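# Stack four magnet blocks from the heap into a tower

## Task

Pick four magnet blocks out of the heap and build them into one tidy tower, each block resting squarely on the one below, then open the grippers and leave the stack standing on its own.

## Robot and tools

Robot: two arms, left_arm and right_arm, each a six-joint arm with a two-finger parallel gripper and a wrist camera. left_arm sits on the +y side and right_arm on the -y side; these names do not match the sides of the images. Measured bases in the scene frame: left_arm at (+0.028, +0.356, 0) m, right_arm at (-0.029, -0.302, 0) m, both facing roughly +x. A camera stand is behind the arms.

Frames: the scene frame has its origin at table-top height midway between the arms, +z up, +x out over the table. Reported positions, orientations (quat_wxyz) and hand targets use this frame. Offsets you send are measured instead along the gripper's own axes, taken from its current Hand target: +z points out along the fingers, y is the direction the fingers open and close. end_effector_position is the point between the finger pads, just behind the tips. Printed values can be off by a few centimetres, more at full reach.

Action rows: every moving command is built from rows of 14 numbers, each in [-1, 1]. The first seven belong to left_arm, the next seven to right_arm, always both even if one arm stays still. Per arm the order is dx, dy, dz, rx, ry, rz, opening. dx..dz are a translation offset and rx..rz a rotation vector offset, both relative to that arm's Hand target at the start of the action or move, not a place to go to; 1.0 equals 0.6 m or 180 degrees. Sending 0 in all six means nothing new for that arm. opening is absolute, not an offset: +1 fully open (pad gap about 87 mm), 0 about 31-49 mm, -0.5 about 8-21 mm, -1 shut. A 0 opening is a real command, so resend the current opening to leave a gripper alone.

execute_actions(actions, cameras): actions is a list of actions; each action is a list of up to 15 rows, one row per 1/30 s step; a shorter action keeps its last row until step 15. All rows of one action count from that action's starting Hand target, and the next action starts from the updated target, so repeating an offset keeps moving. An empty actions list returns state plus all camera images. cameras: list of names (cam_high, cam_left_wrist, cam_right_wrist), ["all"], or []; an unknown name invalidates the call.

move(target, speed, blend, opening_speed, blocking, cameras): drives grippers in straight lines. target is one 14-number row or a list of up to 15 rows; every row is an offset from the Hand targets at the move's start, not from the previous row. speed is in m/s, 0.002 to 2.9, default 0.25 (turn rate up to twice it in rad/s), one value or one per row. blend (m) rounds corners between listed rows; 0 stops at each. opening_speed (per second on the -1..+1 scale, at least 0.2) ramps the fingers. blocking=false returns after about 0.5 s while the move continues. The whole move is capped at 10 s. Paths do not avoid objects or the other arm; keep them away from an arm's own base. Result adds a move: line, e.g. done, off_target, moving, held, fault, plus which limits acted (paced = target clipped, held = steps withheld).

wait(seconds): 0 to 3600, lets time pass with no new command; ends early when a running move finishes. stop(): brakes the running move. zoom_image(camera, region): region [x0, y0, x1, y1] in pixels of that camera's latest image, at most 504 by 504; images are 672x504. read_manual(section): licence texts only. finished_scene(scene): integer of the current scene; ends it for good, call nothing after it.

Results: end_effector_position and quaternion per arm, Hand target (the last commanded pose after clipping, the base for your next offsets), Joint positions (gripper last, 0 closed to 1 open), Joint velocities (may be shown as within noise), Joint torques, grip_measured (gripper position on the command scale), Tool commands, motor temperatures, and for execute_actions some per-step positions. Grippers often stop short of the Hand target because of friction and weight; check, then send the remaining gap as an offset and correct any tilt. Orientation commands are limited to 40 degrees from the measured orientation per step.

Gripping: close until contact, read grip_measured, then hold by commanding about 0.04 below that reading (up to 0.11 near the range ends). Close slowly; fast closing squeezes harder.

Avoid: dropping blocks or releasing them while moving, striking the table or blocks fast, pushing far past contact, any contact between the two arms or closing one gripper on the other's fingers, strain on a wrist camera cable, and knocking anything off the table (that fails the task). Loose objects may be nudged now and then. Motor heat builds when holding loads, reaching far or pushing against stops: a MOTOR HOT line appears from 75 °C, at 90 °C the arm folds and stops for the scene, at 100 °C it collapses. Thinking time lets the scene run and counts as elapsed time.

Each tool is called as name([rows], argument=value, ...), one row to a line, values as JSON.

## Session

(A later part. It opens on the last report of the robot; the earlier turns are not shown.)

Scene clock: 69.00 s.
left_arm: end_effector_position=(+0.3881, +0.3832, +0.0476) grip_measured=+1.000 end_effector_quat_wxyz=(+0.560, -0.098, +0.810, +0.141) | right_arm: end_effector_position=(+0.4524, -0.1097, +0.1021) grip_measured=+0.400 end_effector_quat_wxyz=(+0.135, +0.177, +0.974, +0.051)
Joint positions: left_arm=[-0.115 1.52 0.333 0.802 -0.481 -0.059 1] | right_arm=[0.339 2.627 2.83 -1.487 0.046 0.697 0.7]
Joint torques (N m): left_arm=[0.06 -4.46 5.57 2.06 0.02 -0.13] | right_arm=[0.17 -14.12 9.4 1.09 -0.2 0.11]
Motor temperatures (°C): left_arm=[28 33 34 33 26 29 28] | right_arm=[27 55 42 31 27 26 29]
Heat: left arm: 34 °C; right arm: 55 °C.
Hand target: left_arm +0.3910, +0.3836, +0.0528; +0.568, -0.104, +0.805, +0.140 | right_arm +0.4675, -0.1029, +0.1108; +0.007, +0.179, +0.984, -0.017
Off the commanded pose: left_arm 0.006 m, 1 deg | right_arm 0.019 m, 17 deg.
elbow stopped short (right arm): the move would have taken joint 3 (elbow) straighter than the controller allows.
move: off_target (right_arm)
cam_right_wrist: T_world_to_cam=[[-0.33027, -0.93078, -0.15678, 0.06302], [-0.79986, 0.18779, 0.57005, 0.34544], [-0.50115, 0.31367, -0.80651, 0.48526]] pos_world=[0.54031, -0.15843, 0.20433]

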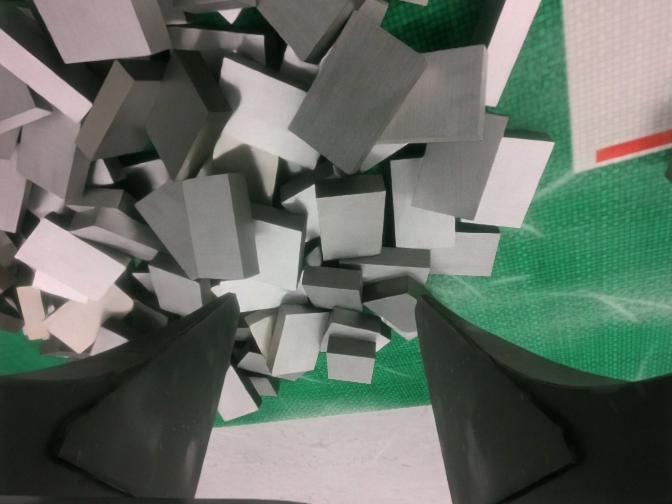

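move(target=[0,0,0,0,0,0,1,-0.007,-0.018,0.055,0,0,0,0.2], speed=0.15, cameras=["cam_right_wrist"])

Scene clock: 71.80 s.
left_arm: end_effector_position=(+0.3881, +0.3832, +0.0476) grip_measured=+1.000 end_effector_quat_wxyz=(+0.560, -0.098, +0.810, +0.141) | right_arm: end_effector_position=(+0.4544, -0.1197, +0.0703) grip_measured=+0.200 end_effector_quat_wxyz=(+0.107, +0.187, +0.976, +0.036)
Joint positions: left_arm=[-0.115 1.52 0.333 0.802 -0.481 -0.059 1] | right_arm=[0.318 2.691 2.83 -1.487 0.042 0.697 0.6]
Joint torques (N m): left_arm=[0.05 -4.48 5.59 2.06 0.02 -0.14] | right_arm=[0.05 -14.52 9.39 0.87 -0.21 -0.08]
Motor temperatures (°C): left_arm=[28 33 34 33 26 29 28] | right_arm=[27 56 42 31 27 26 29]
Heat: left arm: 34 °C; right arm: 56 °C.
Hand target: left_arm +0.3910, +0.3836, +0.0528; +0.568, -0.104, +0.805, +0.140 | right_arm +0.4678, -0.1156, +0.0781; +0.007, +0.179, +0.984, -0.017
Off the commanded pose: left_arm 0.006 m, 1 deg | right_arm 0.016 m, 13 deg.
elbow stopped short (right arm): the move would have taken joint 3 (elbow) straighter than the controller allows.
move: off_target (right_arm)
cam_right_wrist: T_world_to_cam=[[-0.35716, -0.92648, -0.11865, 0.0594], [-0.75945, 0.2141, 0.61433, 0.34871], [-0.54376, 0.30952, -0.78008, 0.48081]] pos_world=[0.54749, -0.16845, 0.16789]

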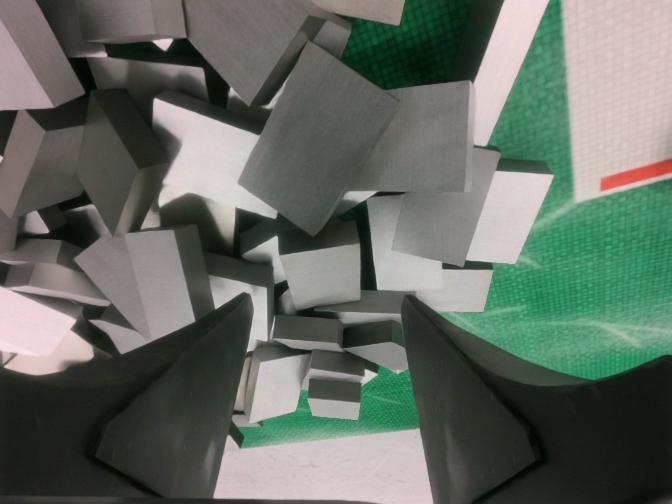

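move(target=[0,0,0,0,0,0,1,0.003,0.004,-0.005,0,-0.12,0,0.2], speed=0.15, cameras=["cam_right_wrist"])

Scene clock: 74.00 s.
left_arm: end_effector_position=(+0.3881, +0.3832, +0.0476) grip_measured=+1.000 end_effector_quat_wxyz=(+0.560, -0.098, +0.810, +0.141) | right_arm: end_effector_position=(+0.4523, -0.1132, +0.0702) grip_measured=+0.200 end_effector_quat_wxyz=(+0.160, +0.156, +0.974, -0.048)
Joint positions: left_arm=[-0.115 1.52 0.333 0.802 -0.481 -0.059 1] | right_arm=[0.403 2.691 2.83 -1.485 0.251 0.699 0.6]
Joint torques (N m): left_arm=[0.06 -4.46 5.57 2.06 0.02 -0.13] | right_arm=[0.7 -15.02 9.43 0.84 0.54 0.13]
Motor temperatures (°C): left_arm=[28 33 34 33 26 29 28] | right_arm=[27 56 42 31 27 26 29]
Heat: left arm: 34 °C; right arm: 56 °C.
Hand target: left_arm +0.3910, +0.3836, +0.0528; +0.568, -0.104, +0.805, +0.140 | right_arm +0.4670, -0.1127, +0.0810; +0.191, +0.173, +0.965, -0.050
Off the commanded pose: left_arm 0.006 m, 1 deg | right_arm 0.018 m, 4 deg.
elbow stopped short (right arm): the move would have taken joint 3 (elbow) straighter than the controller allows.
move: off_target (right_arm)
cam_right_wrist: T_world_to_cam=[[-0.31947, -0.947, 0.03377, 0.03458], [-0.81062, 0.29157, 0.50782, 0.38519], [-0.49075, 0.13486, -0.8608, 0.43942]] pos_world=[0.53893, -0.13882, 0.18148]

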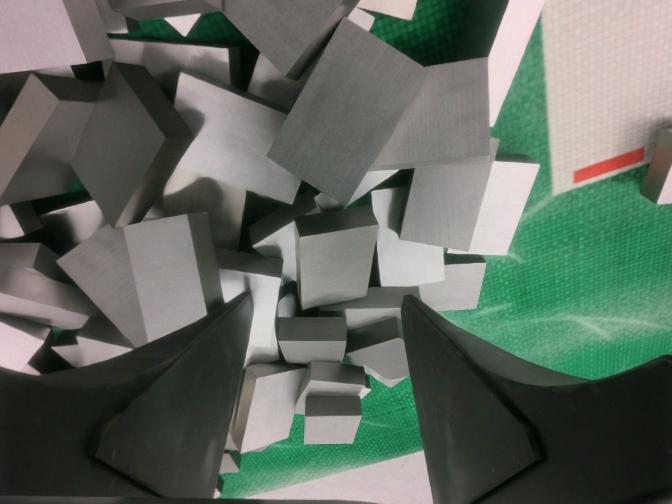

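move([
  [0,0,0,0,0,0,1,0.031,-0.022,-0.067,0,0,0,0.2],
  [0,0,0,0,0,0,1,0.002,-0.004,0.01,0,0,0,0.2],
], speed=0.2, cameras=["cam_right_wrist"])

Scene clock: 77.50 s.
left_arm: end_effector_position=(+0.3881, +0.3832, +0.0476) grip_measured=+1.000 end_effector_quat_wxyz=(+0.560, -0.098, +0.810, +0.141) | right_arm: end_effector_position=(+0.4602, -0.1109, +0.0721) grip_measured=+0.200 end_effector_quat_wxyz=(+0.180, +0.171, +0.968, -0.043)
Joint positions: left_arm=[-0.115 1.52 0.333 0.802 -0.481 -0.059 1] | right_arm=[0.405 2.644 2.738 -1.404 0.27 0.725 0.6]
Joint torques (N m): left_arm=[0.05 -4.48 5.57 2.06 0.02 -0.13] | right_arm=[0.16 -13.65 9.57 0.56 0.38 -0.15]
Motor temperatures (°C): left_arm=[28 33 34 33 26 29 28] | right_arm=[27 57 42 31 27 26 29]
Heat: left arm: 34 °C; right arm: 57 °C.
Hand target: left_arm +0.3910, +0.3836, +0.0528; +0.568, -0.104, +0.805, +0.140 | right_arm +0.4672, -0.1154, +0.0753; +0.191, +0.173, +0.965, -0.050
Off the commanded pose: left_arm 0.006 m, 1 deg | right_arm 0.009 m, 2 deg.
move: done
cam_right_wrist: T_world_to_cam=[[-0.34524, -0.93842, 0.01285, 0.05353], [-0.82461, 0.30985, 0.47329, 0.40089], [-0.44813, 0.1528, -0.88081, 0.42853]] pos_world=[0.5411, -0.13946, 0.18702]

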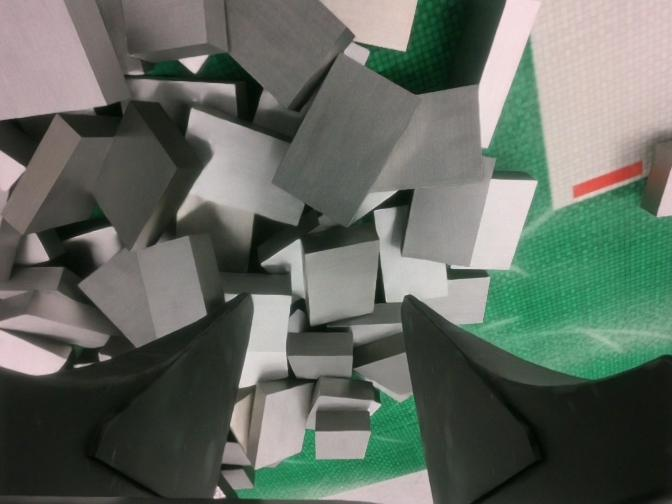

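move([
  [0,0,0,0,0,0,1,-0.0055,-0.009,0.023,0,0,0,0.2],
  [0,0,0,0,0,0,1,-0.0055,-0.009,0.023,0,0,0,-0.6],
], speed=0.1, opening_speed=1, cameras=["cam_right_wrist"])

Scene clock: 80.43 s.
left_arm: end_effector_position=(+0.3881, +0.3832, +0.0476) grip_measured=+1.000 end_effector_quat_wxyz=(+0.560, -0.098, +0.810, +0.141) | right_arm: end_effector_position=(+0.4641, -0.1203, +0.0661) grip_measured=-0.600 end_effector_quat_wxyz=(+0.176, +0.173, +0.968, -0.048)
Joint positions: left_arm=[-0.115 1.52 0.333 0.802 -0.481 -0.059 1] | right_arm=[0.387 2.656 2.738 -1.4 0.27 0.713 0.2]
Joint torques (N m): left_arm=[0.08 -4.46 5.57 2.06 0.02 -0.13] | right_arm=[0.01 -14.38 6.45 0.94 0.29 -0.16]
Motor temperatures (°C): left_arm=[28 33 34 33 26 29 28] | right_arm=[27 57 42 31 27 26 29]
Heat: left arm: 34 °C; right arm: 57 °C.
Hand target: left_arm +0.3910, +0.3836, +0.0528; +0.568, -0.104, +0.805, +0.140 | right_arm +0.4730, -0.1238, +0.0639; +0.191, +0.173, +0.965, -0.050
Off the commanded pose: left_arm 0.006 m, 1 deg | right_arm 0.010 m, 2 deg.
move: done; target 2's new opening was sent with right_arm's hand 0.014 m and 1 deg from that target
cam_right_wrist: T_world_to_cam=[[-0.35187, -0.93578, 0.02251, 0.04886], [-0.81811, 0.31914, 0.47838, 0.4076], [-0.45484, 0.14991, -0.87787, 0.42901]] pos_world=[0.54578, -0.14867, 0.18053]

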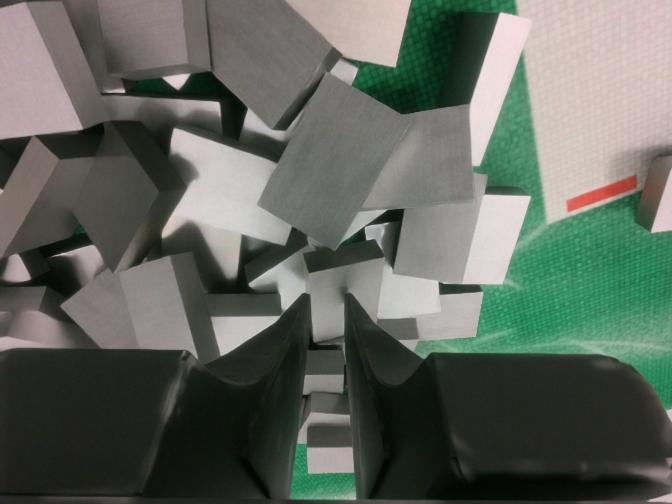

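move([
  [0,0,0,0,0,0,1,0,0,-0.02,0,0,0,-0.6],
  [0,0,0,0,0,0,1,0,0,-0.02,0,0,0,0.2],
  [0,0,0,0,0,0,1,-0.009,-0.011,-0.017,0,0,0,0.2],
], speed=0.15, cameras=["cam_right_wrist"])

Scene clock: 84.57 s.
left_arm: end_effector_position=(+0.3881, +0.3832, +0.0476) grip_measured=+1.000 end_effector_quat_wxyz=(+0.560, -0.098, +0.810, +0.141) | right_arm: end_effector_position=(+0.4652, -0.1279, +0.0662) grip_measured=+0.200 end_effector_quat_wxyz=(+0.176, +0.173, +0.968, -0.054)
Joint positions: left_arm=[-0.115 1.52 0.333 0.802 -0.481 -0.059 1] | right_arm=[0.376 2.656 2.738 -1.404 0.277 0.7 0.6]
Joint torques (N m): left_arm=[0.03 -4.46 5.57 2.06 0.02 -0.14] | right_arm=[0.12 -15.9 8.18 0.66 0.18 -0.17]
Motor temperatures (°C): left_arm=[28 33 34 34 26 29 28] | right_arm=[27 59 42 31 27 26 29]
Heat: left arm: 34 °C; right arm: 59 °C.
Hand target: left_arm +0.3910, +0.3836, +0.0528; +0.568, -0.104, +0.805, +0.140 | right_arm +0.4718, -0.1300, +0.0756; +0.191, +0.173, +0.965, -0.050
Off the commanded pose: left_arm 0.006 m, 1 deg | right_arm 0.012 m, 2 deg.
move: off_target (right_arm)
cam_right_wrist: T_world_to_cam=[[-0.35316, -0.93489, 0.0355, 0.04198], [-0.81601, 0.32637, 0.47709, 0.41108], [-0.45761, 0.13952, -0.87814, 0.43072]] pos_world=[0.54737, -0.15501, 0.18061]

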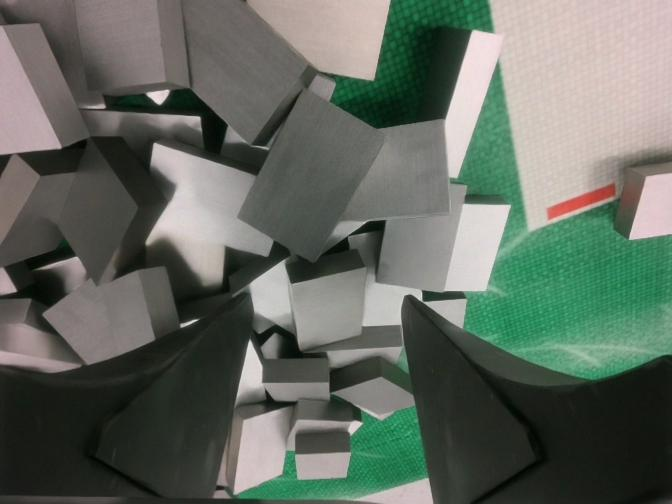

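move([
  [0,0,0,0,0,0,1,0.003,-0.001,0.026,0,0,0,0.2],
  [0,0,0,0,0,0,1,0.003,-0.001,0.026,0,0,0,-0.6],
], speed=0.1, opening_speed=1, cameras=["cam_right_wrist"])

Scene clock: 87.50 s.
left_arm: end_effector_position=(+0.3881, +0.3832, +0.0476) grip_measured=+1.000 end_effector_quat_wxyz=(+0.560, -0.098, +0.810, +0.141) | right_arm: end_effector_position=(+0.4674, -0.1344, +0.0515) grip_measured=-0.600 end_effector_quat_wxyz=(+0.169, +0.172, +0.969, -0.061)
Joint positions: left_arm=[-0.115 1.52 0.333 0.802 -0.481 -0.059 1] | right_arm=[0.364 2.656 2.679 -1.361 0.279 0.688 0.2]
Joint torques (N m): left_arm=[0.06 -4.46 5.57 2.06 0.02 -0.13] | right_arm=[0.36 -17.65 5.03 1 0.14 -0.14]
Motor temperatures (°C): left_arm=[28 33 34 34 26 29 28] | right_arm=[27 60 42 31 27 26 29]
Heat: left arm: 34 °C; right arm: 60 °C.
Hand target: left_arm +0.3910, +0.3836, +0.0528; +0.568, -0.104, +0.805, +0.140 | right_arm +0.4755, -0.1326, +0.0605; +0.191, +0.173, +0.965, -0.050
Off the commanded pose: left_arm 0.006 m, 1 deg | right_arm 0.012 m, 3 deg.
move: off_target (right_arm)
cam_right_wrist: T_world_to_cam=[[-0.3531, -0.93415, 0.05176, 0.03645], [-0.80775, 0.3323, 0.48694, 0.41832], [-0.47208, 0.13013, -0.8719, 0.42483]] pos_world=[0.55132, -0.16024, 0.16482]

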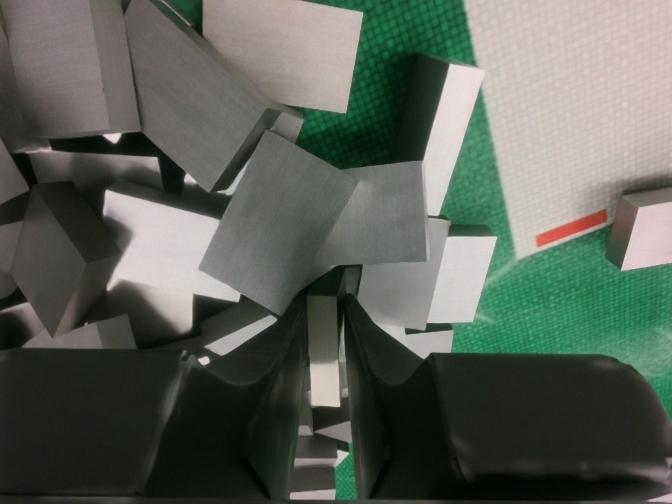

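move([
  [0,0,0,0,0,0,1,0,0,0,0,0,0,0.3],
  [0,0,0,0,0,0,1,0.03,0.02,-0.1,0,0,0,0.3],
], speed=0.2, opening_speed=1.5, cameras=["cam_right_wrist"])

zoom_image(camera="cam_right_wrist", region=[150, 50, 550, 350])

Scene clock: 90.37 s.
left_arm: end_effector_position=(+0.3881, +0.3832, +0.0476) grip_measured=+1.000 end_effector_quat_wxyz=(+0.560, -0.098, +0.810, +0.141) | right_arm: end_effector_position=(+0.4390, -0.1084, +0.0817) grip_measured=+0.300 end_effector_quat_wxyz=(+0.170, +0.155, +0.971, -0.070)
Joint positions: left_arm=[-0.115 1.52 0.333 0.802 -0.481 -0.059 1] | right_arm=[0.44 2.596 2.686 -1.452 0.308 0.729 0.65]
Joint torques (N m): left_arm=[0.03 -4.46 5.56 2.06 0.02 -0.13] | right_arm=[0.27 -17.95 10.06 0.34 0.05 0.13]
Motor temperatures (°C): left_arm=[28 33 34 34 26 29 28] | right_arm=[27 61 42 31 27 26 29]
Heat: left arm: 34 °C; right arm: 61 °C.
Hand target: left_arm +0.3910, +0.3836, +0.0528; +0.568, -0.104, +0.805, +0.140 | right_arm +0.4431, -0.1060, +0.1085; +0.191, +0.173, +0.965, -0.050
Off the commanded pose: left_arm 0.006 m, 1 deg | right_arm 0.027 m, 4 deg.
move: off_target (right_arm)
cam_right_wrist: T_world_to_cam=[[-0.324, -0.94318, 0.07369, 0.03365], [-0.81672, 0.31817, 0.4814, 0.37494], [-0.47749, 0.09579, -0.8734, 0.43322]] pos_world=[0.52398, -0.12905, 0.1954]

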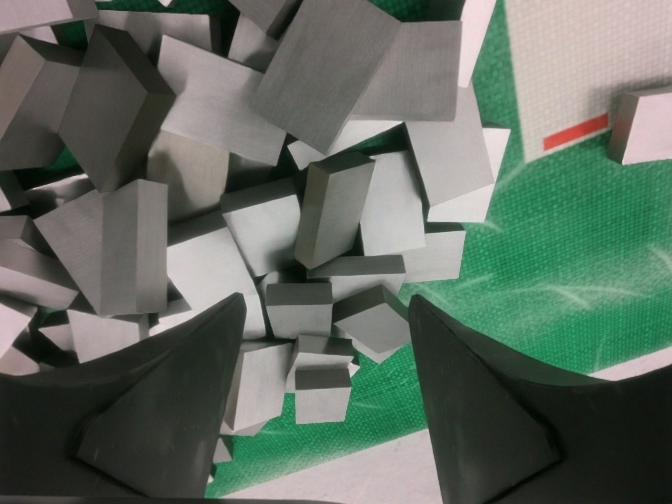

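Scaled by 1.260 from the camera's image (finer frame: 960x720).

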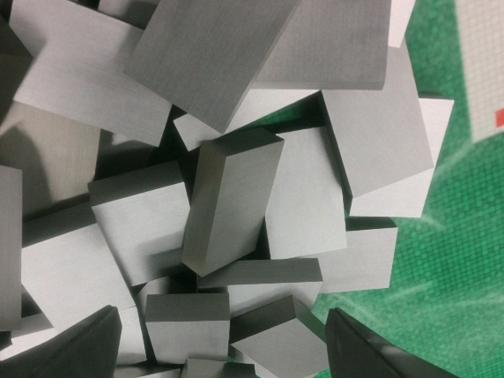

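move(target=[0,0,0,0,0,0,1,0.116,0.06,-0.06,0,0.12,0,0.3], speed=0.25, cameras=["cam_right_wrist"])

zoom_image(camera="cam_right_wrist", region=[150, 50, 550, 350])

Scene clock: 94.27 s.
left_arm: end_effector_position=(+0.3881, +0.3832, +0.0476) grip_measured=+1.000 end_effector_quat_wxyz=(+0.560, -0.098, +0.810, +0.141) | right_arm: end_effector_position=(+0.3881, -0.0441, +0.0945) grip_measured=+0.300 end_effector_quat_wxyz=(+0.074, +0.172, +0.982, +0.032)
Joint positions: left_arm=[-0.115 1.52 0.333 0.802 -0.481 -0.059 1] | right_arm=[0.5 2.576 2.706 -1.545 0.042 0.849 0.65]
Joint torques (N m): left_arm=[0.05 -4.46 5.56 2.06 0.02 -0.13] | right_arm=[0.38 -19.22 4.71 0.27 -0.15 0.13]
Motor temperatures (°C): left_arm=[28 33 35 34 26 29 28] | right_arm=[27 62 43 31 27 26 29]
Heat: left arm: 35 °C; right arm: 62 °C.
Hand target: left_arm +0.3910, +0.3836, +0.0528; +0.568, -0.104, +0.805, +0.140 | right_arm +0.3828, -0.0445, +0.1137; +0.007, +0.179, +0.984, -0.017
Off the commanded pose: left_arm 0.006 m, 1 deg | right_arm 0.020 m, 10 deg.
joint sent to its limit (right arm) — joint 4 (wrist pitch), lower limit. The joint targets are off in orientation, not in position.
move: off_target (right_arm)
cam_right_wrist: T_world_to_cam=[[-0.33367, -0.9376, -0.0978, 0.09702], [-0.72381, 0.18834, 0.6638, 0.24764], [-0.60396, 0.29228, -0.74149, 0.45922]] pos_world=[0.48896, -0.0899, 0.18561]

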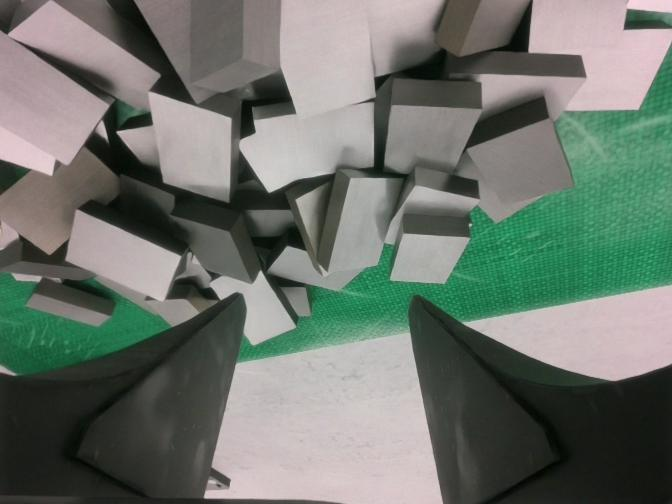

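Scaled by 1.260 from the camera's image (finer frame: 960x720).

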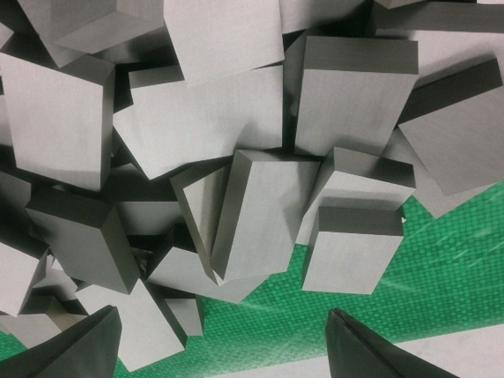

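move(target=[0,0,0,0,0,0,1,-0.008,-0.0555,0.037,0,0,0,0.15], speed=0.2, cameras=["cam_right_wrist"])

Scene clock: 98.20 s.
left_arm: end_effector_position=(+0.3881, +0.3832, +0.0476) grip_measured=+1.000 end_effector_quat_wxyz=(+0.560, -0.098, +0.810, +0.141) | right_arm: end_effector_position=(+0.3808, -0.0776, +0.0742) grip_measured=+0.150 end_effector_quat_wxyz=(+0.031, +0.187, +0.982, -0.003)
Joint positions: left_arm=[-0.115 1.52 0.333 0.802 -0.481 -0.059 1] | right_arm=[0.445 2.553 2.577 -1.548 0.041 0.828 0.575]
Joint torques (N m): left_arm=[0.05 -4.46 5.57 2.06 0.02 -0.13] | right_arm=[0.46 -19.12 4.72 0.08 -0.15 -0.19]
Motor temperatures (°C): left_arm=[28 33 35 34 26 29 28] | right_arm=[27 63 42 31 27 26 29]
Heat: left arm: 35 °C; right arm: 63 °C.
Hand target: left_arm +0.3910, +0.3836, +0.0528; +0.568, -0.104, +0.805, +0.140 | right_arm +0.3757, -0.0781, +0.0927; +0.007, +0.179, +0.984, -0.017
Off the commanded pose: left_arm 0.006 m, 1 deg | right_arm 0.019 m, 3 deg.
joint sent to its limit (right arm) — joint 4 (wrist pitch), lower limit. The joint targets are off in orientation, not in position.
move: off_target (right_arm)
cam_right_wrist: T_world_to_cam=[[-0.37003, -0.9289, -0.01508, 0.06955], [-0.64871, 0.24673, 0.71993, 0.23396], [-0.66502, 0.27617, -0.69388, 0.46793]] pos_world=[0.48869, -0.12235, 0.15731]

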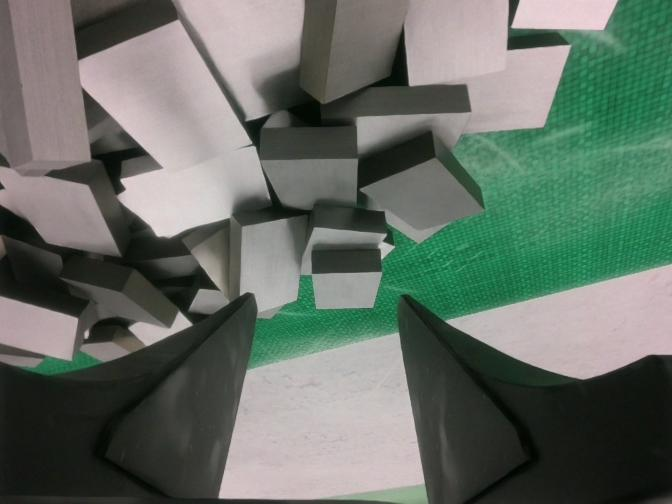

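move([
  [0,0,0,0,0,0,1,0.004,-0.0085,0.041,0,0,0,0.15],
  [0,0,0,0,0,0,1,0.004,-0.0085,0.041,0,0,0,-0.6],
], speed=0.1, opening_speed=1, cameras=["cam_right_wrist"])

Scene clock: 101.10 s.
left_arm: end_effector_position=(+0.3881, +0.3832, +0.0476) grip_measured=+1.000 end_effector_quat_wxyz=(+0.560, -0.098, +0.810, +0.141) | right_arm: end_effector_position=(+0.3768, -0.0798, +0.0690) grip_measured=-0.600 end_effector_quat_wxyz=(+0.022, +0.183, +0.983, -0.010)
Joint positions: left_arm=[-0.115 1.52 0.333 0.802 -0.481 -0.059 1] | right_arm=[0.445 2.553 2.554 -1.548 0.041 0.82 0.2]
Joint torques (N m): left_arm=[0.05 -4.46 5.59 2.06 0.02 -0.13] | right_arm=[0.24 -14.83 4.77 0.04 -0.11 -0.19]
Motor temperatures (°C): left_arm=[28 33 35 34 26 29 28] | right_arm=[27 62 42 31 27 26 29]
Heat: left arm: 35 °C; right arm: 62 °C.
Hand target: left_arm +0.3910, +0.3836, +0.0528; +0.568, -0.104, +0.805, +0.140 | right_arm +0.3718, -0.0829, +0.0682; +0.007, +0.179, +0.984, -0.017
Off the commanded pose: left_arm 0.006 m, 1 deg | right_arm 0.006 m, 2 deg.
joint sent to its limit (right arm) — joint 4 (wrist pitch), lower limit. The joint targets still meet the commanded pose.
move: done
cam_right_wrist: T_world_to_cam=[[-0.36305, -0.93177, 0.00227, 0.06195], [-0.63557, 0.24942, 0.73064, 0.23014], [-0.68135, 0.26381, -0.68276, 0.46667]] pos_world=[0.48673, -0.12279, 0.15033]

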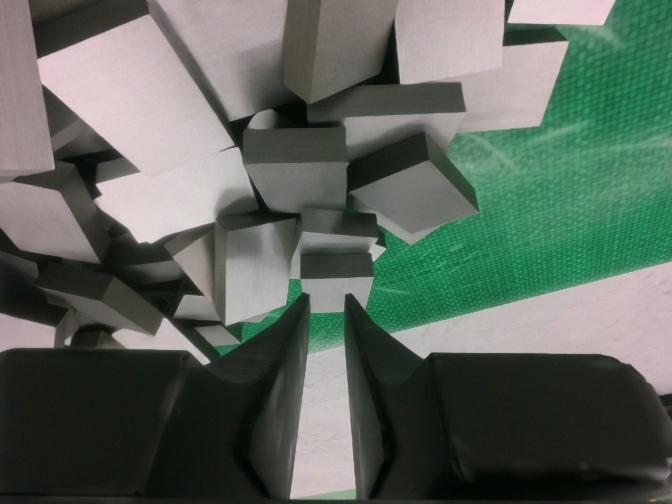

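move([
  [0,0,0,0,0,0,1,0,0,-0.008,0,0,0,0.15],
  [0,0,0,0,0,0,1,-0.005,0.003,0.04,0,0,0,0.15],
], speed=0.12, cameras=["cam_right_wrist"])

Scene clock: 103.43 s.
left_arm: end_effector_position=(+0.3881, +0.3832, +0.0476) grip_measured=+1.000 end_effector_quat_wxyz=(+0.560, -0.098, +0.810, +0.141) | right_arm: end_effector_position=(+0.3694, -0.0859, +0.0529) grip_measured=+0.150 end_effector_quat_wxyz=(+0.001, +0.182, +0.983, -0.025)
Joint positions: left_arm=[-0.115 1.52 0.333 0.802 -0.481 -0.059 1] | right_arm=[0.441 2.553 2.483 -1.528 0.041 0.814 0.575]
Joint torques (N m): left_arm=[0.05 -4.48 5.57 2.06 0.02 -0.14] | right_arm=[0.25 -13.5 4.64 0.53 -0.13 -0.14]
Motor temperatures (°C): left_arm=[28 33 35 34 26 29 28] | right_arm=[27 62 41 31 27 26 29]
Heat: left arm: 35 °C; right arm: 62 °C.
Hand target: left_arm +0.3910, +0.3836, +0.0528; +0.568, -0.104, +0.805, +0.140 | right_arm +0.3754, -0.0831, +0.0442; +0.007, +0.179, +0.984, -0.017
Off the commanded pose: left_arm 0.006 m, 1 deg | right_arm 0.011 m, 1 deg.
move: off_target (right_arm)
cam_right_wrist: T_world_to_cam=[[-0.36061, -0.93186, 0.03996, 0.05073], [-0.60142, 0.26506, 0.75368, 0.22624], [-0.71291, 0.24775, -0.65603, 0.46116]] pos_world=[0.48313, -0.12695, 0.12999]

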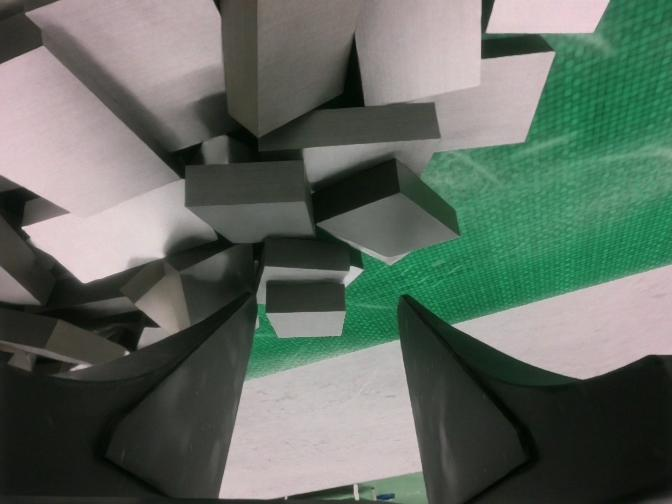

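move([
  [0,0,0,0,0,0,1,0.03,0.009,0.0,0,0,0,0.15],
  [0,0,0,0,0,0,1,0.03,0.009,0.023,0,0,0,0.15],
], speed=0.12, cameras=["cam_right_wrist"])

Scene clock: 105.97 s.
left_arm: end_effector_position=(+0.3881, +0.3832, +0.0476) grip_measured=+1.000 end_effector_quat_wxyz=(+0.560, -0.098, +0.810, +0.141) | right_arm: end_effector_position=(+0.3542, -0.0830, +0.0363) grip_measured=+0.150 end_effector_quat_wxyz=(-0.007, +0.170, +0.985, -0.036)
Joint positions: left_arm=[-0.115 1.52 0.333 0.802 -0.481 -0.059 1] | right_arm=[0.465 2.498 2.31 -1.438 0.05 0.814 0.575]
Joint torques (N m): left_arm=[0.06 -4.48 5.57 2.06 0.02 -0.14] | right_arm=[1.16 -14.68 3.6 0.72 -0.1 0.14]
Motor temperatures (°C): left_arm=[28 33 35 34 26 29 28] | right_arm=[27 61 41 31 27 26 29]
Heat: left arm: 35 °C; right arm: 61 °C.
Hand target: left_arm +0.3910, +0.3836, +0.0528; +0.568, -0.104, +0.805, +0.140 | right_arm +0.3606, -0.0723, +0.0299; +0.007, +0.179, +0.984, -0.017
Off the commanded pose: left_arm 0.006 m, 1 deg | right_arm 0.014 m, 3 deg.
move: off_target (right_arm)
cam_right_wrist: T_world_to_cam=[[-0.33635, -0.93945, 0.06562, 0.03839], [-0.59303, 0.26542, 0.76018, 0.2257], [-0.73156, 0.21677, -0.64639, 0.44245]] pos_world=[0.47044, -0.11975, 0.1119]

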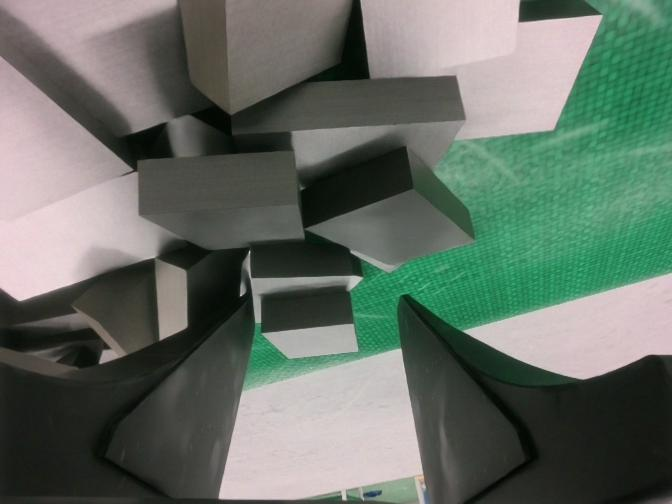

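move([
  [0,0,0,0,0,0,1,0,0,0,0,0,0,-0.6],
  [0,0,0,0,0,0,1,0,0,-0.12,0,0,0,-0.6],
], speed=0.15, opening_speed=1, cameras=["cam_right_wrist"])

Scene clock: 108.87 s.
left_arm: end_effector_position=(+0.3881, +0.3832, +0.0476) grip_measured=+1.000 end_effector_quat_wxyz=(+0.560, -0.098, +0.810, +0.141) | right_arm: end_effector_position=(+0.3562, -0.0747, +0.0702) grip_measured=-0.305 end_effector_quat_wxyz=(+0.002, +0.170, +0.985, -0.017)
Joint positions: left_arm=[-0.115 1.52 0.333 0.802 -0.481 -0.059 1] | right_arm=[0.471 2.502 2.458 -1.544 0.029 0.82 0.348]
Joint torques (N m): left_arm=[0.05 -4.46 5.57 2.06 0.01 -0.13] | right_arm=[0.83 -19.55 8.91 -0.06 -0.02 0.14]
Motor temperatures (°C): left_arm=[28 33 35 34 26 29 28] | right_arm=[27 62 41 31 27 26 29]
Heat: left arm: 35 °C; right arm: 62 °C.
Hand target: left_arm +0.3910, +0.3836, +0.0528; +0.568, -0.104, +0.805, +0.140 | right_arm +0.3601, -0.0697, +0.1019; +0.007, +0.179, +0.984, -0.017
Off the commanded pose: left_arm 0.006 m, 1 deg | right_arm 0.032 m, 1 deg.
joint sent to its limit (right arm) — joint 4 (wrist pitch), lower limit. The joint targets are off in orientation, not in position.
move: off_target (right_arm)
cam_right_wrist: T_world_to_cam=[[-0.33851, -0.94066, 0.02403, 0.04828], [-0.61036, 0.23894, 0.75523, 0.20351], [-0.71615, 0.24098, -0.65502, 0.46085]] pos_world=[0.4706, -0.11427, 0.14701]

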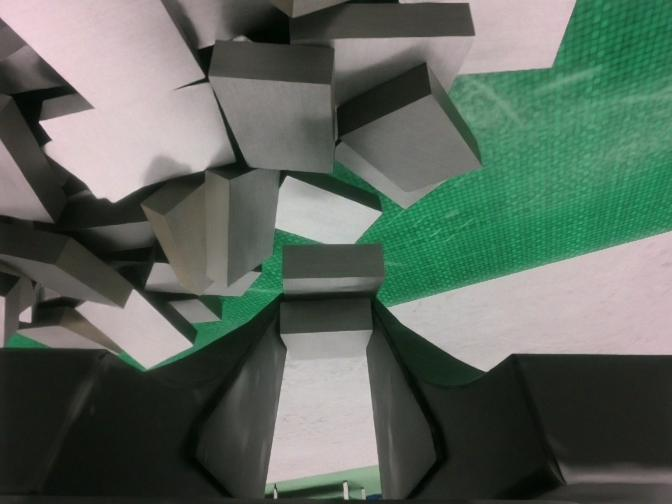

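move(target=[0,0,0,0,0,0,1,-0.236,-0.263,-0.045,0,0,-0.54,-0.6], speed=0.2, cameras=["cam_right_wrist"])

zoom_image(camera="cam_right_wrist", region=[230, 130, 430, 380])

Scene clock: 115.27 s.
left_arm: end_effector_position=(+0.3881, +0.3832, +0.0476) grip_measured=+1.000 end_effector_quat_wxyz=(+0.560, -0.098, +0.810, +0.141) | right_arm: end_effector_position=(+0.4368, -0.2616, +0.1069) grip_measured=-0.305 end_effector_quat_wxyz=(+0.027, -0.616, +0.786, -0.030)
Joint positions: left_arm=[-0.115 1.52 0.333 0.802 -0.481 -0.059 1] | right_arm=[0.173 2.44 2.489 -1.544 0.029 -1.151 0.348]
Joint torques (N m): left_arm=[0.05 -4.48 5.57 2.06 0.02 -0.14] | right_arm=[0.32 -19.51 7.04 0.1 0.03 -0.23]
Motor temperatures (°C): left_arm=[28 33 35 34 26 29 28] | right_arm=[27 63 42 31 27 26 30]
Heat: left arm: 35 °C; right arm: 63 °C.
Hand target: left_arm +0.3910, +0.3836, +0.0528; +0.568, -0.104, +0.805, +0.140 | right_arm +0.4367, -0.2662, +0.1365; -0.008, -0.619, +0.785, -0.016
Off the commanded pose: left_arm 0.006 m, 1 deg | right_arm 0.030 m, 4 deg.
joint sent to its limit (right arm) — joint 4 (wrist pitch), lower limit. The joint targets are off in orientation, not in position.
move: off_target (right_arm)
cam_right_wrist: T_world_to_cam=[[0.96781, -0.24103, 0.07241, -0.49379], [-0.21089, -0.6197, 0.75597, -0.12962], [-0.13734, -0.74691, -0.65058, 0.07598]] pos_world=[0.461, -0.14259, 0.18318]

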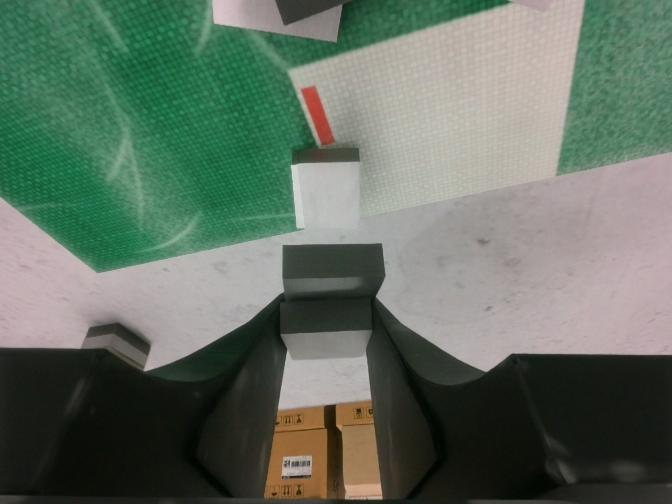

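Scaled by 2.016 from the camera's image (finer frame: 960x720).

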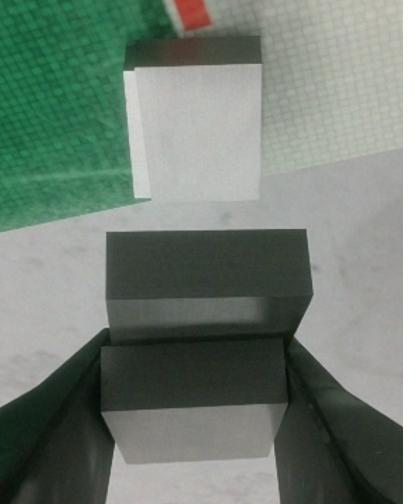

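move(target=[0,0,0,0,0,0,1,0.033,-0.002,0.055,0,0.111,0,-0.6], speed=0.15, cameras=["cam_right_wrist"])

zoom_image(camera="cam_right_wrist", region=[230, 130, 430, 380])

Scene clock: 119.80 s.
left_arm: end_effector_position=(+0.3881, +0.3832, +0.0476) grip_measured=+1.000 end_effector_quat_wxyz=(+0.560, -0.098, +0.810, +0.141) | right_arm: end_effector_position=(+0.4376, -0.2814, +0.1008) grip_measured=-0.305 end_effector_quat_wxyz=(-0.068, -0.629, +0.761, -0.143)
Joint positions: left_arm=[-0.115 1.52 0.333 0.802 -0.481 -0.059 1] | right_arm=[0.235 2.481 2.457 -1.545 0.319 -1.142 0.348]
Joint torques (N m): left_arm=[0.05 -4.48 5.57 2.06 0.02 -0.13] | right_arm=[0.9 -14.37 5.04 -0.03 0.52 0.11]
Motor temperatures (°C): left_arm=[28 33 35 34 26 29 28] | right_arm=[27 63 42 31 27 26 30]
Heat: left arm: 35 °C; right arm: 63 °C.
Hand target: left_arm +0.3910, +0.3836, +0.0528; +0.568, -0.104, +0.805, +0.140 | right_arm +0.4335, -0.2870, +0.1041; -0.145, -0.607, +0.772, -0.123
Off the commanded pose: left_arm 0.006 m, 1 deg | right_arm 0.008 m, 9 deg.
joint sent to its limit (right arm) — joint 4 (wrist pitch), lower limit. The joint targets are off in orientation, not in position.
move: off_target (right_arm)
cam_right_wrist: T_world_to_cam=[[0.97728, -0.17166, 0.12433, -0.48878], [-0.18187, -0.37788, 0.90782, -0.09697], [-0.10886, -0.9098, -0.40051, -0.0262]] pos_world=[0.45719, -0.14439, 0.1383]

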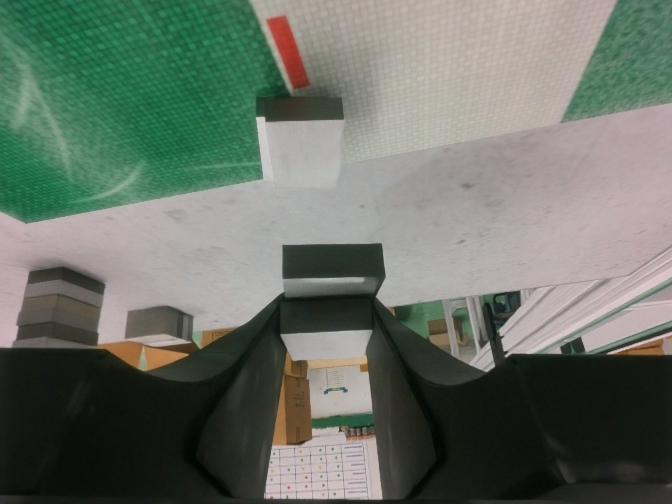

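Scaled by 2.016 from the camera's image (finer frame: 960x720).

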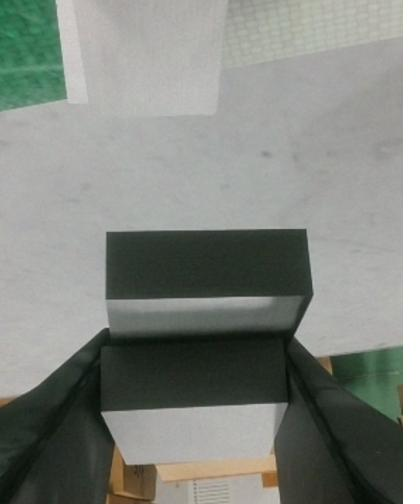

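move(target=[0,0,0,0,0,0,1,-0.02,-0.008,0.0495,0,0,0,-0.6], speed=0.12, cameras=["cam_right_wrist"])

Scene clock: 122.00 s.
left_arm: end_effector_position=(+0.3881, +0.3832, +0.0476) grip_measured=+1.000 end_effector_quat_wxyz=(+0.560, -0.098, +0.810, +0.141) | right_arm: end_effector_position=(+0.4361, -0.2815, +0.0582) grip_measured=-0.305 end_effector_quat_wxyz=(-0.105, -0.628, +0.760, -0.125)
Joint positions: left_arm=[-0.115 1.52 0.333 0.802 -0.481 -0.059 1] | right_arm=[0.235 2.578 2.457 -1.535 0.319 -1.127 0.348]
Joint torques (N m): left_arm=[0.06 -4.48 5.57 2.06 0.02 -0.14] | right_arm=[0.29 -14.98 8.91 -0.18 0.46 0.1]
Motor temperatures (°C): left_arm=[28 33 35 34 26 29 28] | right_arm=[27 63 42 31 27 26 30]
Heat: left arm: 35 °C; right arm: 63 °C.
Hand target: left_arm +0.3910, +0.3836, +0.0528; +0.568, -0.104, +0.805, +0.140 | right_arm +0.4386, -0.2881, +0.0722; -0.144, -0.607, +0.772, -0.124
Off the commanded pose: left_arm 0.006 m, 1 deg | right_arm 0.016 m, 5 deg.
joint sent to its limit (right arm) — joint 4 (wrist pitch), lower limit. The joint targets are off in orientation, not in position.
move: off_target (right_arm)
cam_right_wrist: T_world_to_cam=[[0.98158, -0.18415, 0.05093, -0.48324], [-0.11514, -0.35742, 0.92682, -0.08306], [-0.15247, -0.91561, -0.37204, -0.02776]] pos_world=[0.46054, -0.14409, 0.09126]

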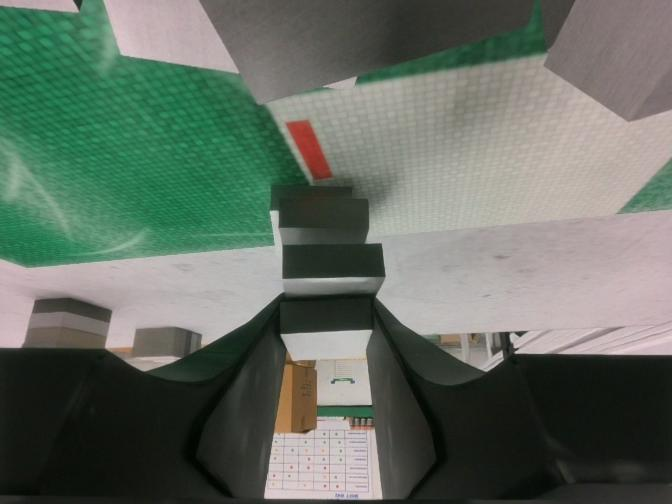

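move([
  [0,0,0,0,0,0,1,0.017,0.0025,0.007,0,0,0,-0.6],
  [0,0,0,0,0,0,1,0.011,0.003,0.021,0,0,0,-0.6],
], speed=0.08, cameras=["cam_right_wrist"])

Scene clock: 125.73 s.
left_arm: end_effector_position=(+0.3881, +0.3832, +0.0476) grip_measured=+1.000 end_effector_quat_wxyz=(+0.560, -0.098, +0.810, +0.141) | right_arm: end_effector_position=(+0.4360, -0.2904, +0.0550) grip_measured=-0.305 end_effector_quat_wxyz=(-0.110, -0.621, +0.766, -0.123)
Joint positions: left_arm=[-0.115 1.52 0.333 0.802 -0.481 -0.059 1] | right_arm=[0.216 2.585 2.457 -1.535 0.319 -1.125 0.348]
Joint torques (N m): left_arm=[0.06 -4.46 5.57 2.06 0.02 -0.13] | right_arm=[0.14 -14.6 7.23 -0.18 0.43 0.04]
Motor temperatures (°C): left_arm=[28 33 35 35 26 29 28] | right_arm=[27 64 42 31 27 26 30]
Heat: left arm: 35 °C; right arm: 64 °C.
Hand target: left_arm +0.3910, +0.3836, +0.0528; +0.568, -0.104, +0.805, +0.140 | right_arm +0.4345, -0.2983, +0.0630; -0.144, -0.607, +0.772, -0.123
Off the commanded pose: left_arm 0.006 m, 1 deg | right_arm 0.011 m, 4 deg.
joint sent to its limit (right arm) — joint 4 (wrist pitch), lower limit. The joint targets are off in orientation, not in position.
move: off_target (right_arm)
cam_right_wrist: T_world_to_cam=[[0.97791, -0.20415, 0.04482, -0.48842], [-0.11634, -0.35353, 0.92816, -0.08185], [-0.17364, -0.91287, -0.36948, -0.0273]] pos_world=[0.46337, -0.15357, 0.08778]

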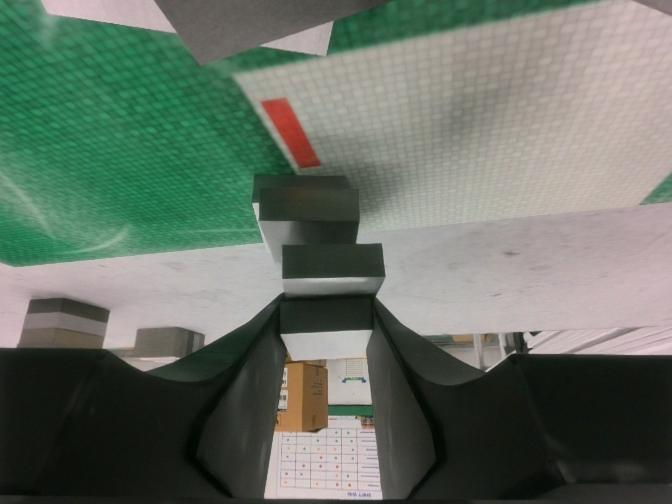

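move([
  [0,0,0,0,0,0,1,0.001,0.0125,0,0,0,0,-0.6],
  [0,0,0,0,0,0,1,-0.008,0.0125,0.02,0,0,0,-0.6],
], speed=0.08, cameras=["cam_right_wrist"])

Scene clock: 127.90 s.
left_arm: end_effector_position=(+0.3881, +0.3832, +0.0476) grip_measured=+1.000 end_effector_quat_wxyz=(+0.560, -0.098, +0.810, +0.141) | right_arm: end_effector_position=(+0.4329, -0.2910, +0.0510) grip_measured=-0.305 end_effector_quat_wxyz=(-0.116, -0.618, +0.768, -0.120)
Joint positions: left_arm=[-0.115 1.52 0.333 0.802 -0.481 -0.059 1] | right_arm=[0.216 2.588 2.444 -1.535 0.319 -1.116 0.348]
Joint torques (N m): left_arm=[0.05 -4.48 5.57 2.06 0.01 -0.13] | right_arm=[0.5 -13.14 6.11 -0.24 0.37 0.13]
Motor temperatures (°C): left_arm=[28 33 35 35 26 29 28] | right_arm=[27 64 42 31 27 26 30]
Heat: left arm: 35 °C; right arm: 64 °C.
Hand target: left_arm +0.3910, +0.3836, +0.0528; +0.568, -0.104, +0.805, +0.140 | right_arm +0.4274, -0.2966, +0.0499; -0.145, -0.607, +0.772, -0.123
Off the commanded pose: left_arm 0.006 m, 1 deg | right_arm 0.008 m, 4 deg.
joint sent to its limit (right arm) — joint 4 (wrist pitch), lower limit. The joint targets still meet the commanded pose.
move: off_target (right_arm)
cam_right_wrist: T_world_to_cam=[[0.97658, -0.21258, 0.03326, -0.48654], [-0.10769, -0.34906, 0.93089, -0.08125], [-0.18627, -0.91267, -0.36378, -0.02451]] pos_world=[0.46183, -0.15416, 0.08291]

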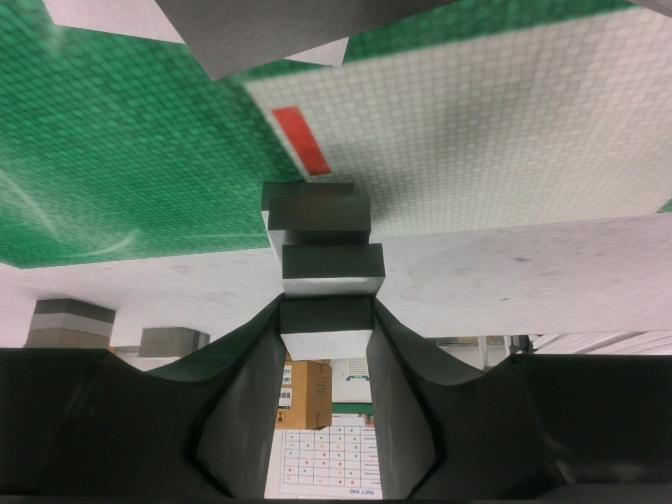

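move([
  [0,0,0,0,0,0,1,-0.005,0.0055,0.013,0,0,0,-0.6],
], speed=0.06, cameras=["cam_right_wrist"])

Scene clock: 129.13 s.
left_arm: end_effector_position=(+0.3881, +0.3832, +0.0476) grip_measured=+1.000 end_effector_quat_wxyz=(+0.560, -0.098, +0.810, +0.141) | right_arm: end_effector_position=(+0.4318, -0.2910, +0.0508) grip_measured=-0.305 end_effector_quat_wxyz=(-0.118, -0.615, +0.770, -0.120)
Joint positions: left_arm=[-0.115 1.52 0.333 0.802 -0.481 -0.059 1] | right_arm=[0.216 2.588 2.444 -1.538 0.319 -1.108 0.348]
Joint torques (N m): left_arm=[0.06 -4.46 5.57 2.06 0.02 -0.13] | right_arm=[0.61 -12.38 4.45 -0.11 0.34 0.15]
Motor temperatures (°C): left_arm=[28 33 35 35 26 29 28] | right_arm=[27 64 42 31 27 26 30]
Heat: left arm: 35 °C; right arm: 64 °C.
Hand target: left_arm +0.3910, +0.3836, +0.0528; +0.568, -0.104, +0.805, +0.140 | right_arm +0.4243, -0.2960, +0.0416; -0.144, -0.607, +0.772, -0.124
Off the commanded pose: left_arm 0.006 m, 1 deg | right_arm 0.013 m, 3 deg.
move: off_target (right_arm)
cam_right_wrist: T_world_to_cam=[[0.97507, -0.21955, 0.03232, -0.48697], [-0.10905, -0.3472, 0.93143, -0.08011], [-0.19327, -0.91173, -0.36249, -0.02163]] pos_world=[0.46191, -0.15445, 0.08251]

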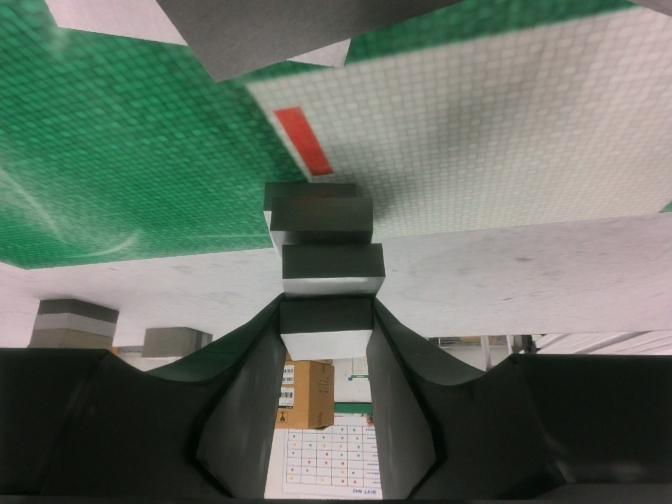

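move([
  [0,0,0,0,0,0,1,0.006,0,-0.017,0,0,0,-0.6],
  [0,0,0,0,0,0,1,0.006,0,-0.017,0,0,0,0.1],
  [0,0,0,0,0,0,1,0.056,-0.002,-0.14,0,-0.06,0,0.1],
], speed=[0.06,0.06,0.12], opening_speed=0.8, cameras=["cam_right_wrist"])

zoom_image(camera="cam_right_wrist", region=[230, 130, 430, 330])

Scene clock: 133.90 s.
left_arm: end_effector_position=(+0.3881, +0.3832, +0.0476) grip_measured=+1.000 end_effector_quat_wxyz=(+0.560, -0.098, +0.810, +0.141) | right_arm: end_effector_position=(+0.4281, -0.2957, +0.1216) grip_measured=+0.100 end_effector_quat_wxyz=(-0.030, -0.616, +0.780, -0.103)
Joint positions: left_arm=[-0.115 1.52 0.333 0.802 -0.481 -0.059 1] | right_arm=[0.172 2.393 2.42 -1.553 0.211 -1.164 0.55]
Joint torques (N m): left_arm=[0.05 -4.48 5.56 2.06 0.02 -0.14] | right_arm=[0.32 -17.01 4.72 0.12 -0.21 -0.25]
Motor temperatures (°C): left_arm=[28 33 35 35 26 29 28] | right_arm=[27 65 42 30 27 26 30]
Heat: left arm: 35 °C; right arm: 65 °C.
Hand target: left_arm +0.3910, +0.3836, +0.0528; +0.568, -0.104, +0.805, +0.140 | right_arm +0.4242, -0.2958, +0.1321; -0.071, -0.616, +0.782, -0.066
Off the commanded pose: left_arm 0.006 m, 1 deg | right_arm 0.011 m, 6 deg.
joint sent to its limit (right arm) — joint 4 (wrist pitch), lower limit. The joint targets are off in orientation, not in position.
move: off_target (right_arm); target 2's new opening was sent with right_arm's hand 0.009 m and 3 deg from that target
cam_right_wrist: T_world_to_cam=[[0.96762, -0.22415, 0.11603, -0.49501], [-0.21151, -0.46924, 0.85737, -0.13122], [-0.13773, -0.85415, -0.50145, 0.00921]] pos_world=[0.4525, -0.16466, 0.17456]

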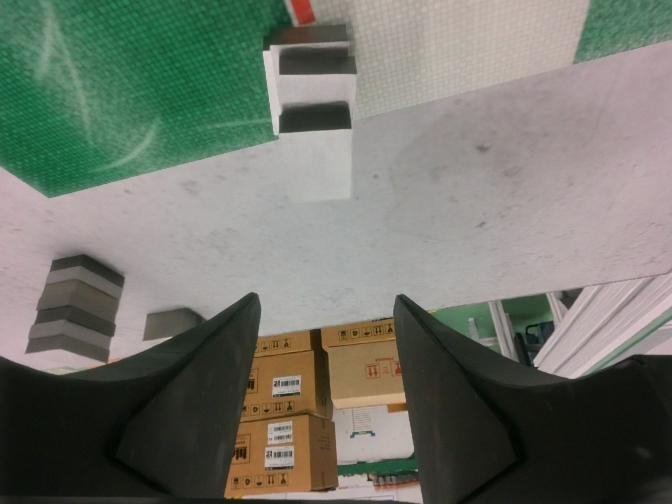

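Scaled by 2.520 from the camera's image (finer frame: 960x720).

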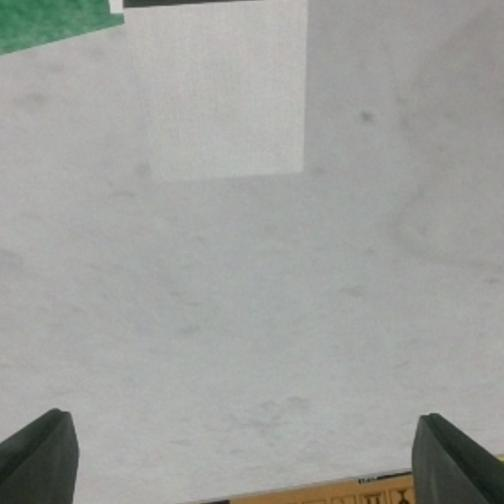

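zoom_image(camera="cam_right_wrist", region=[230, 10, 400, 220])

Scaled by 2.400 from the camera's image (finer frame: 960x720).

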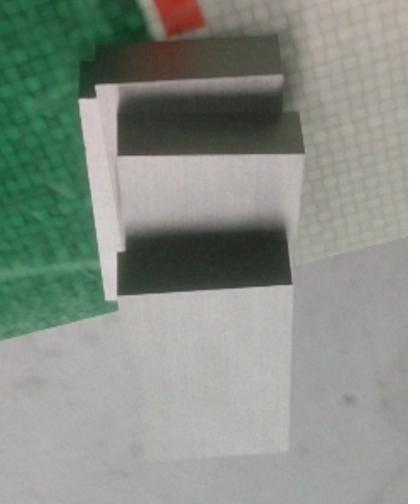

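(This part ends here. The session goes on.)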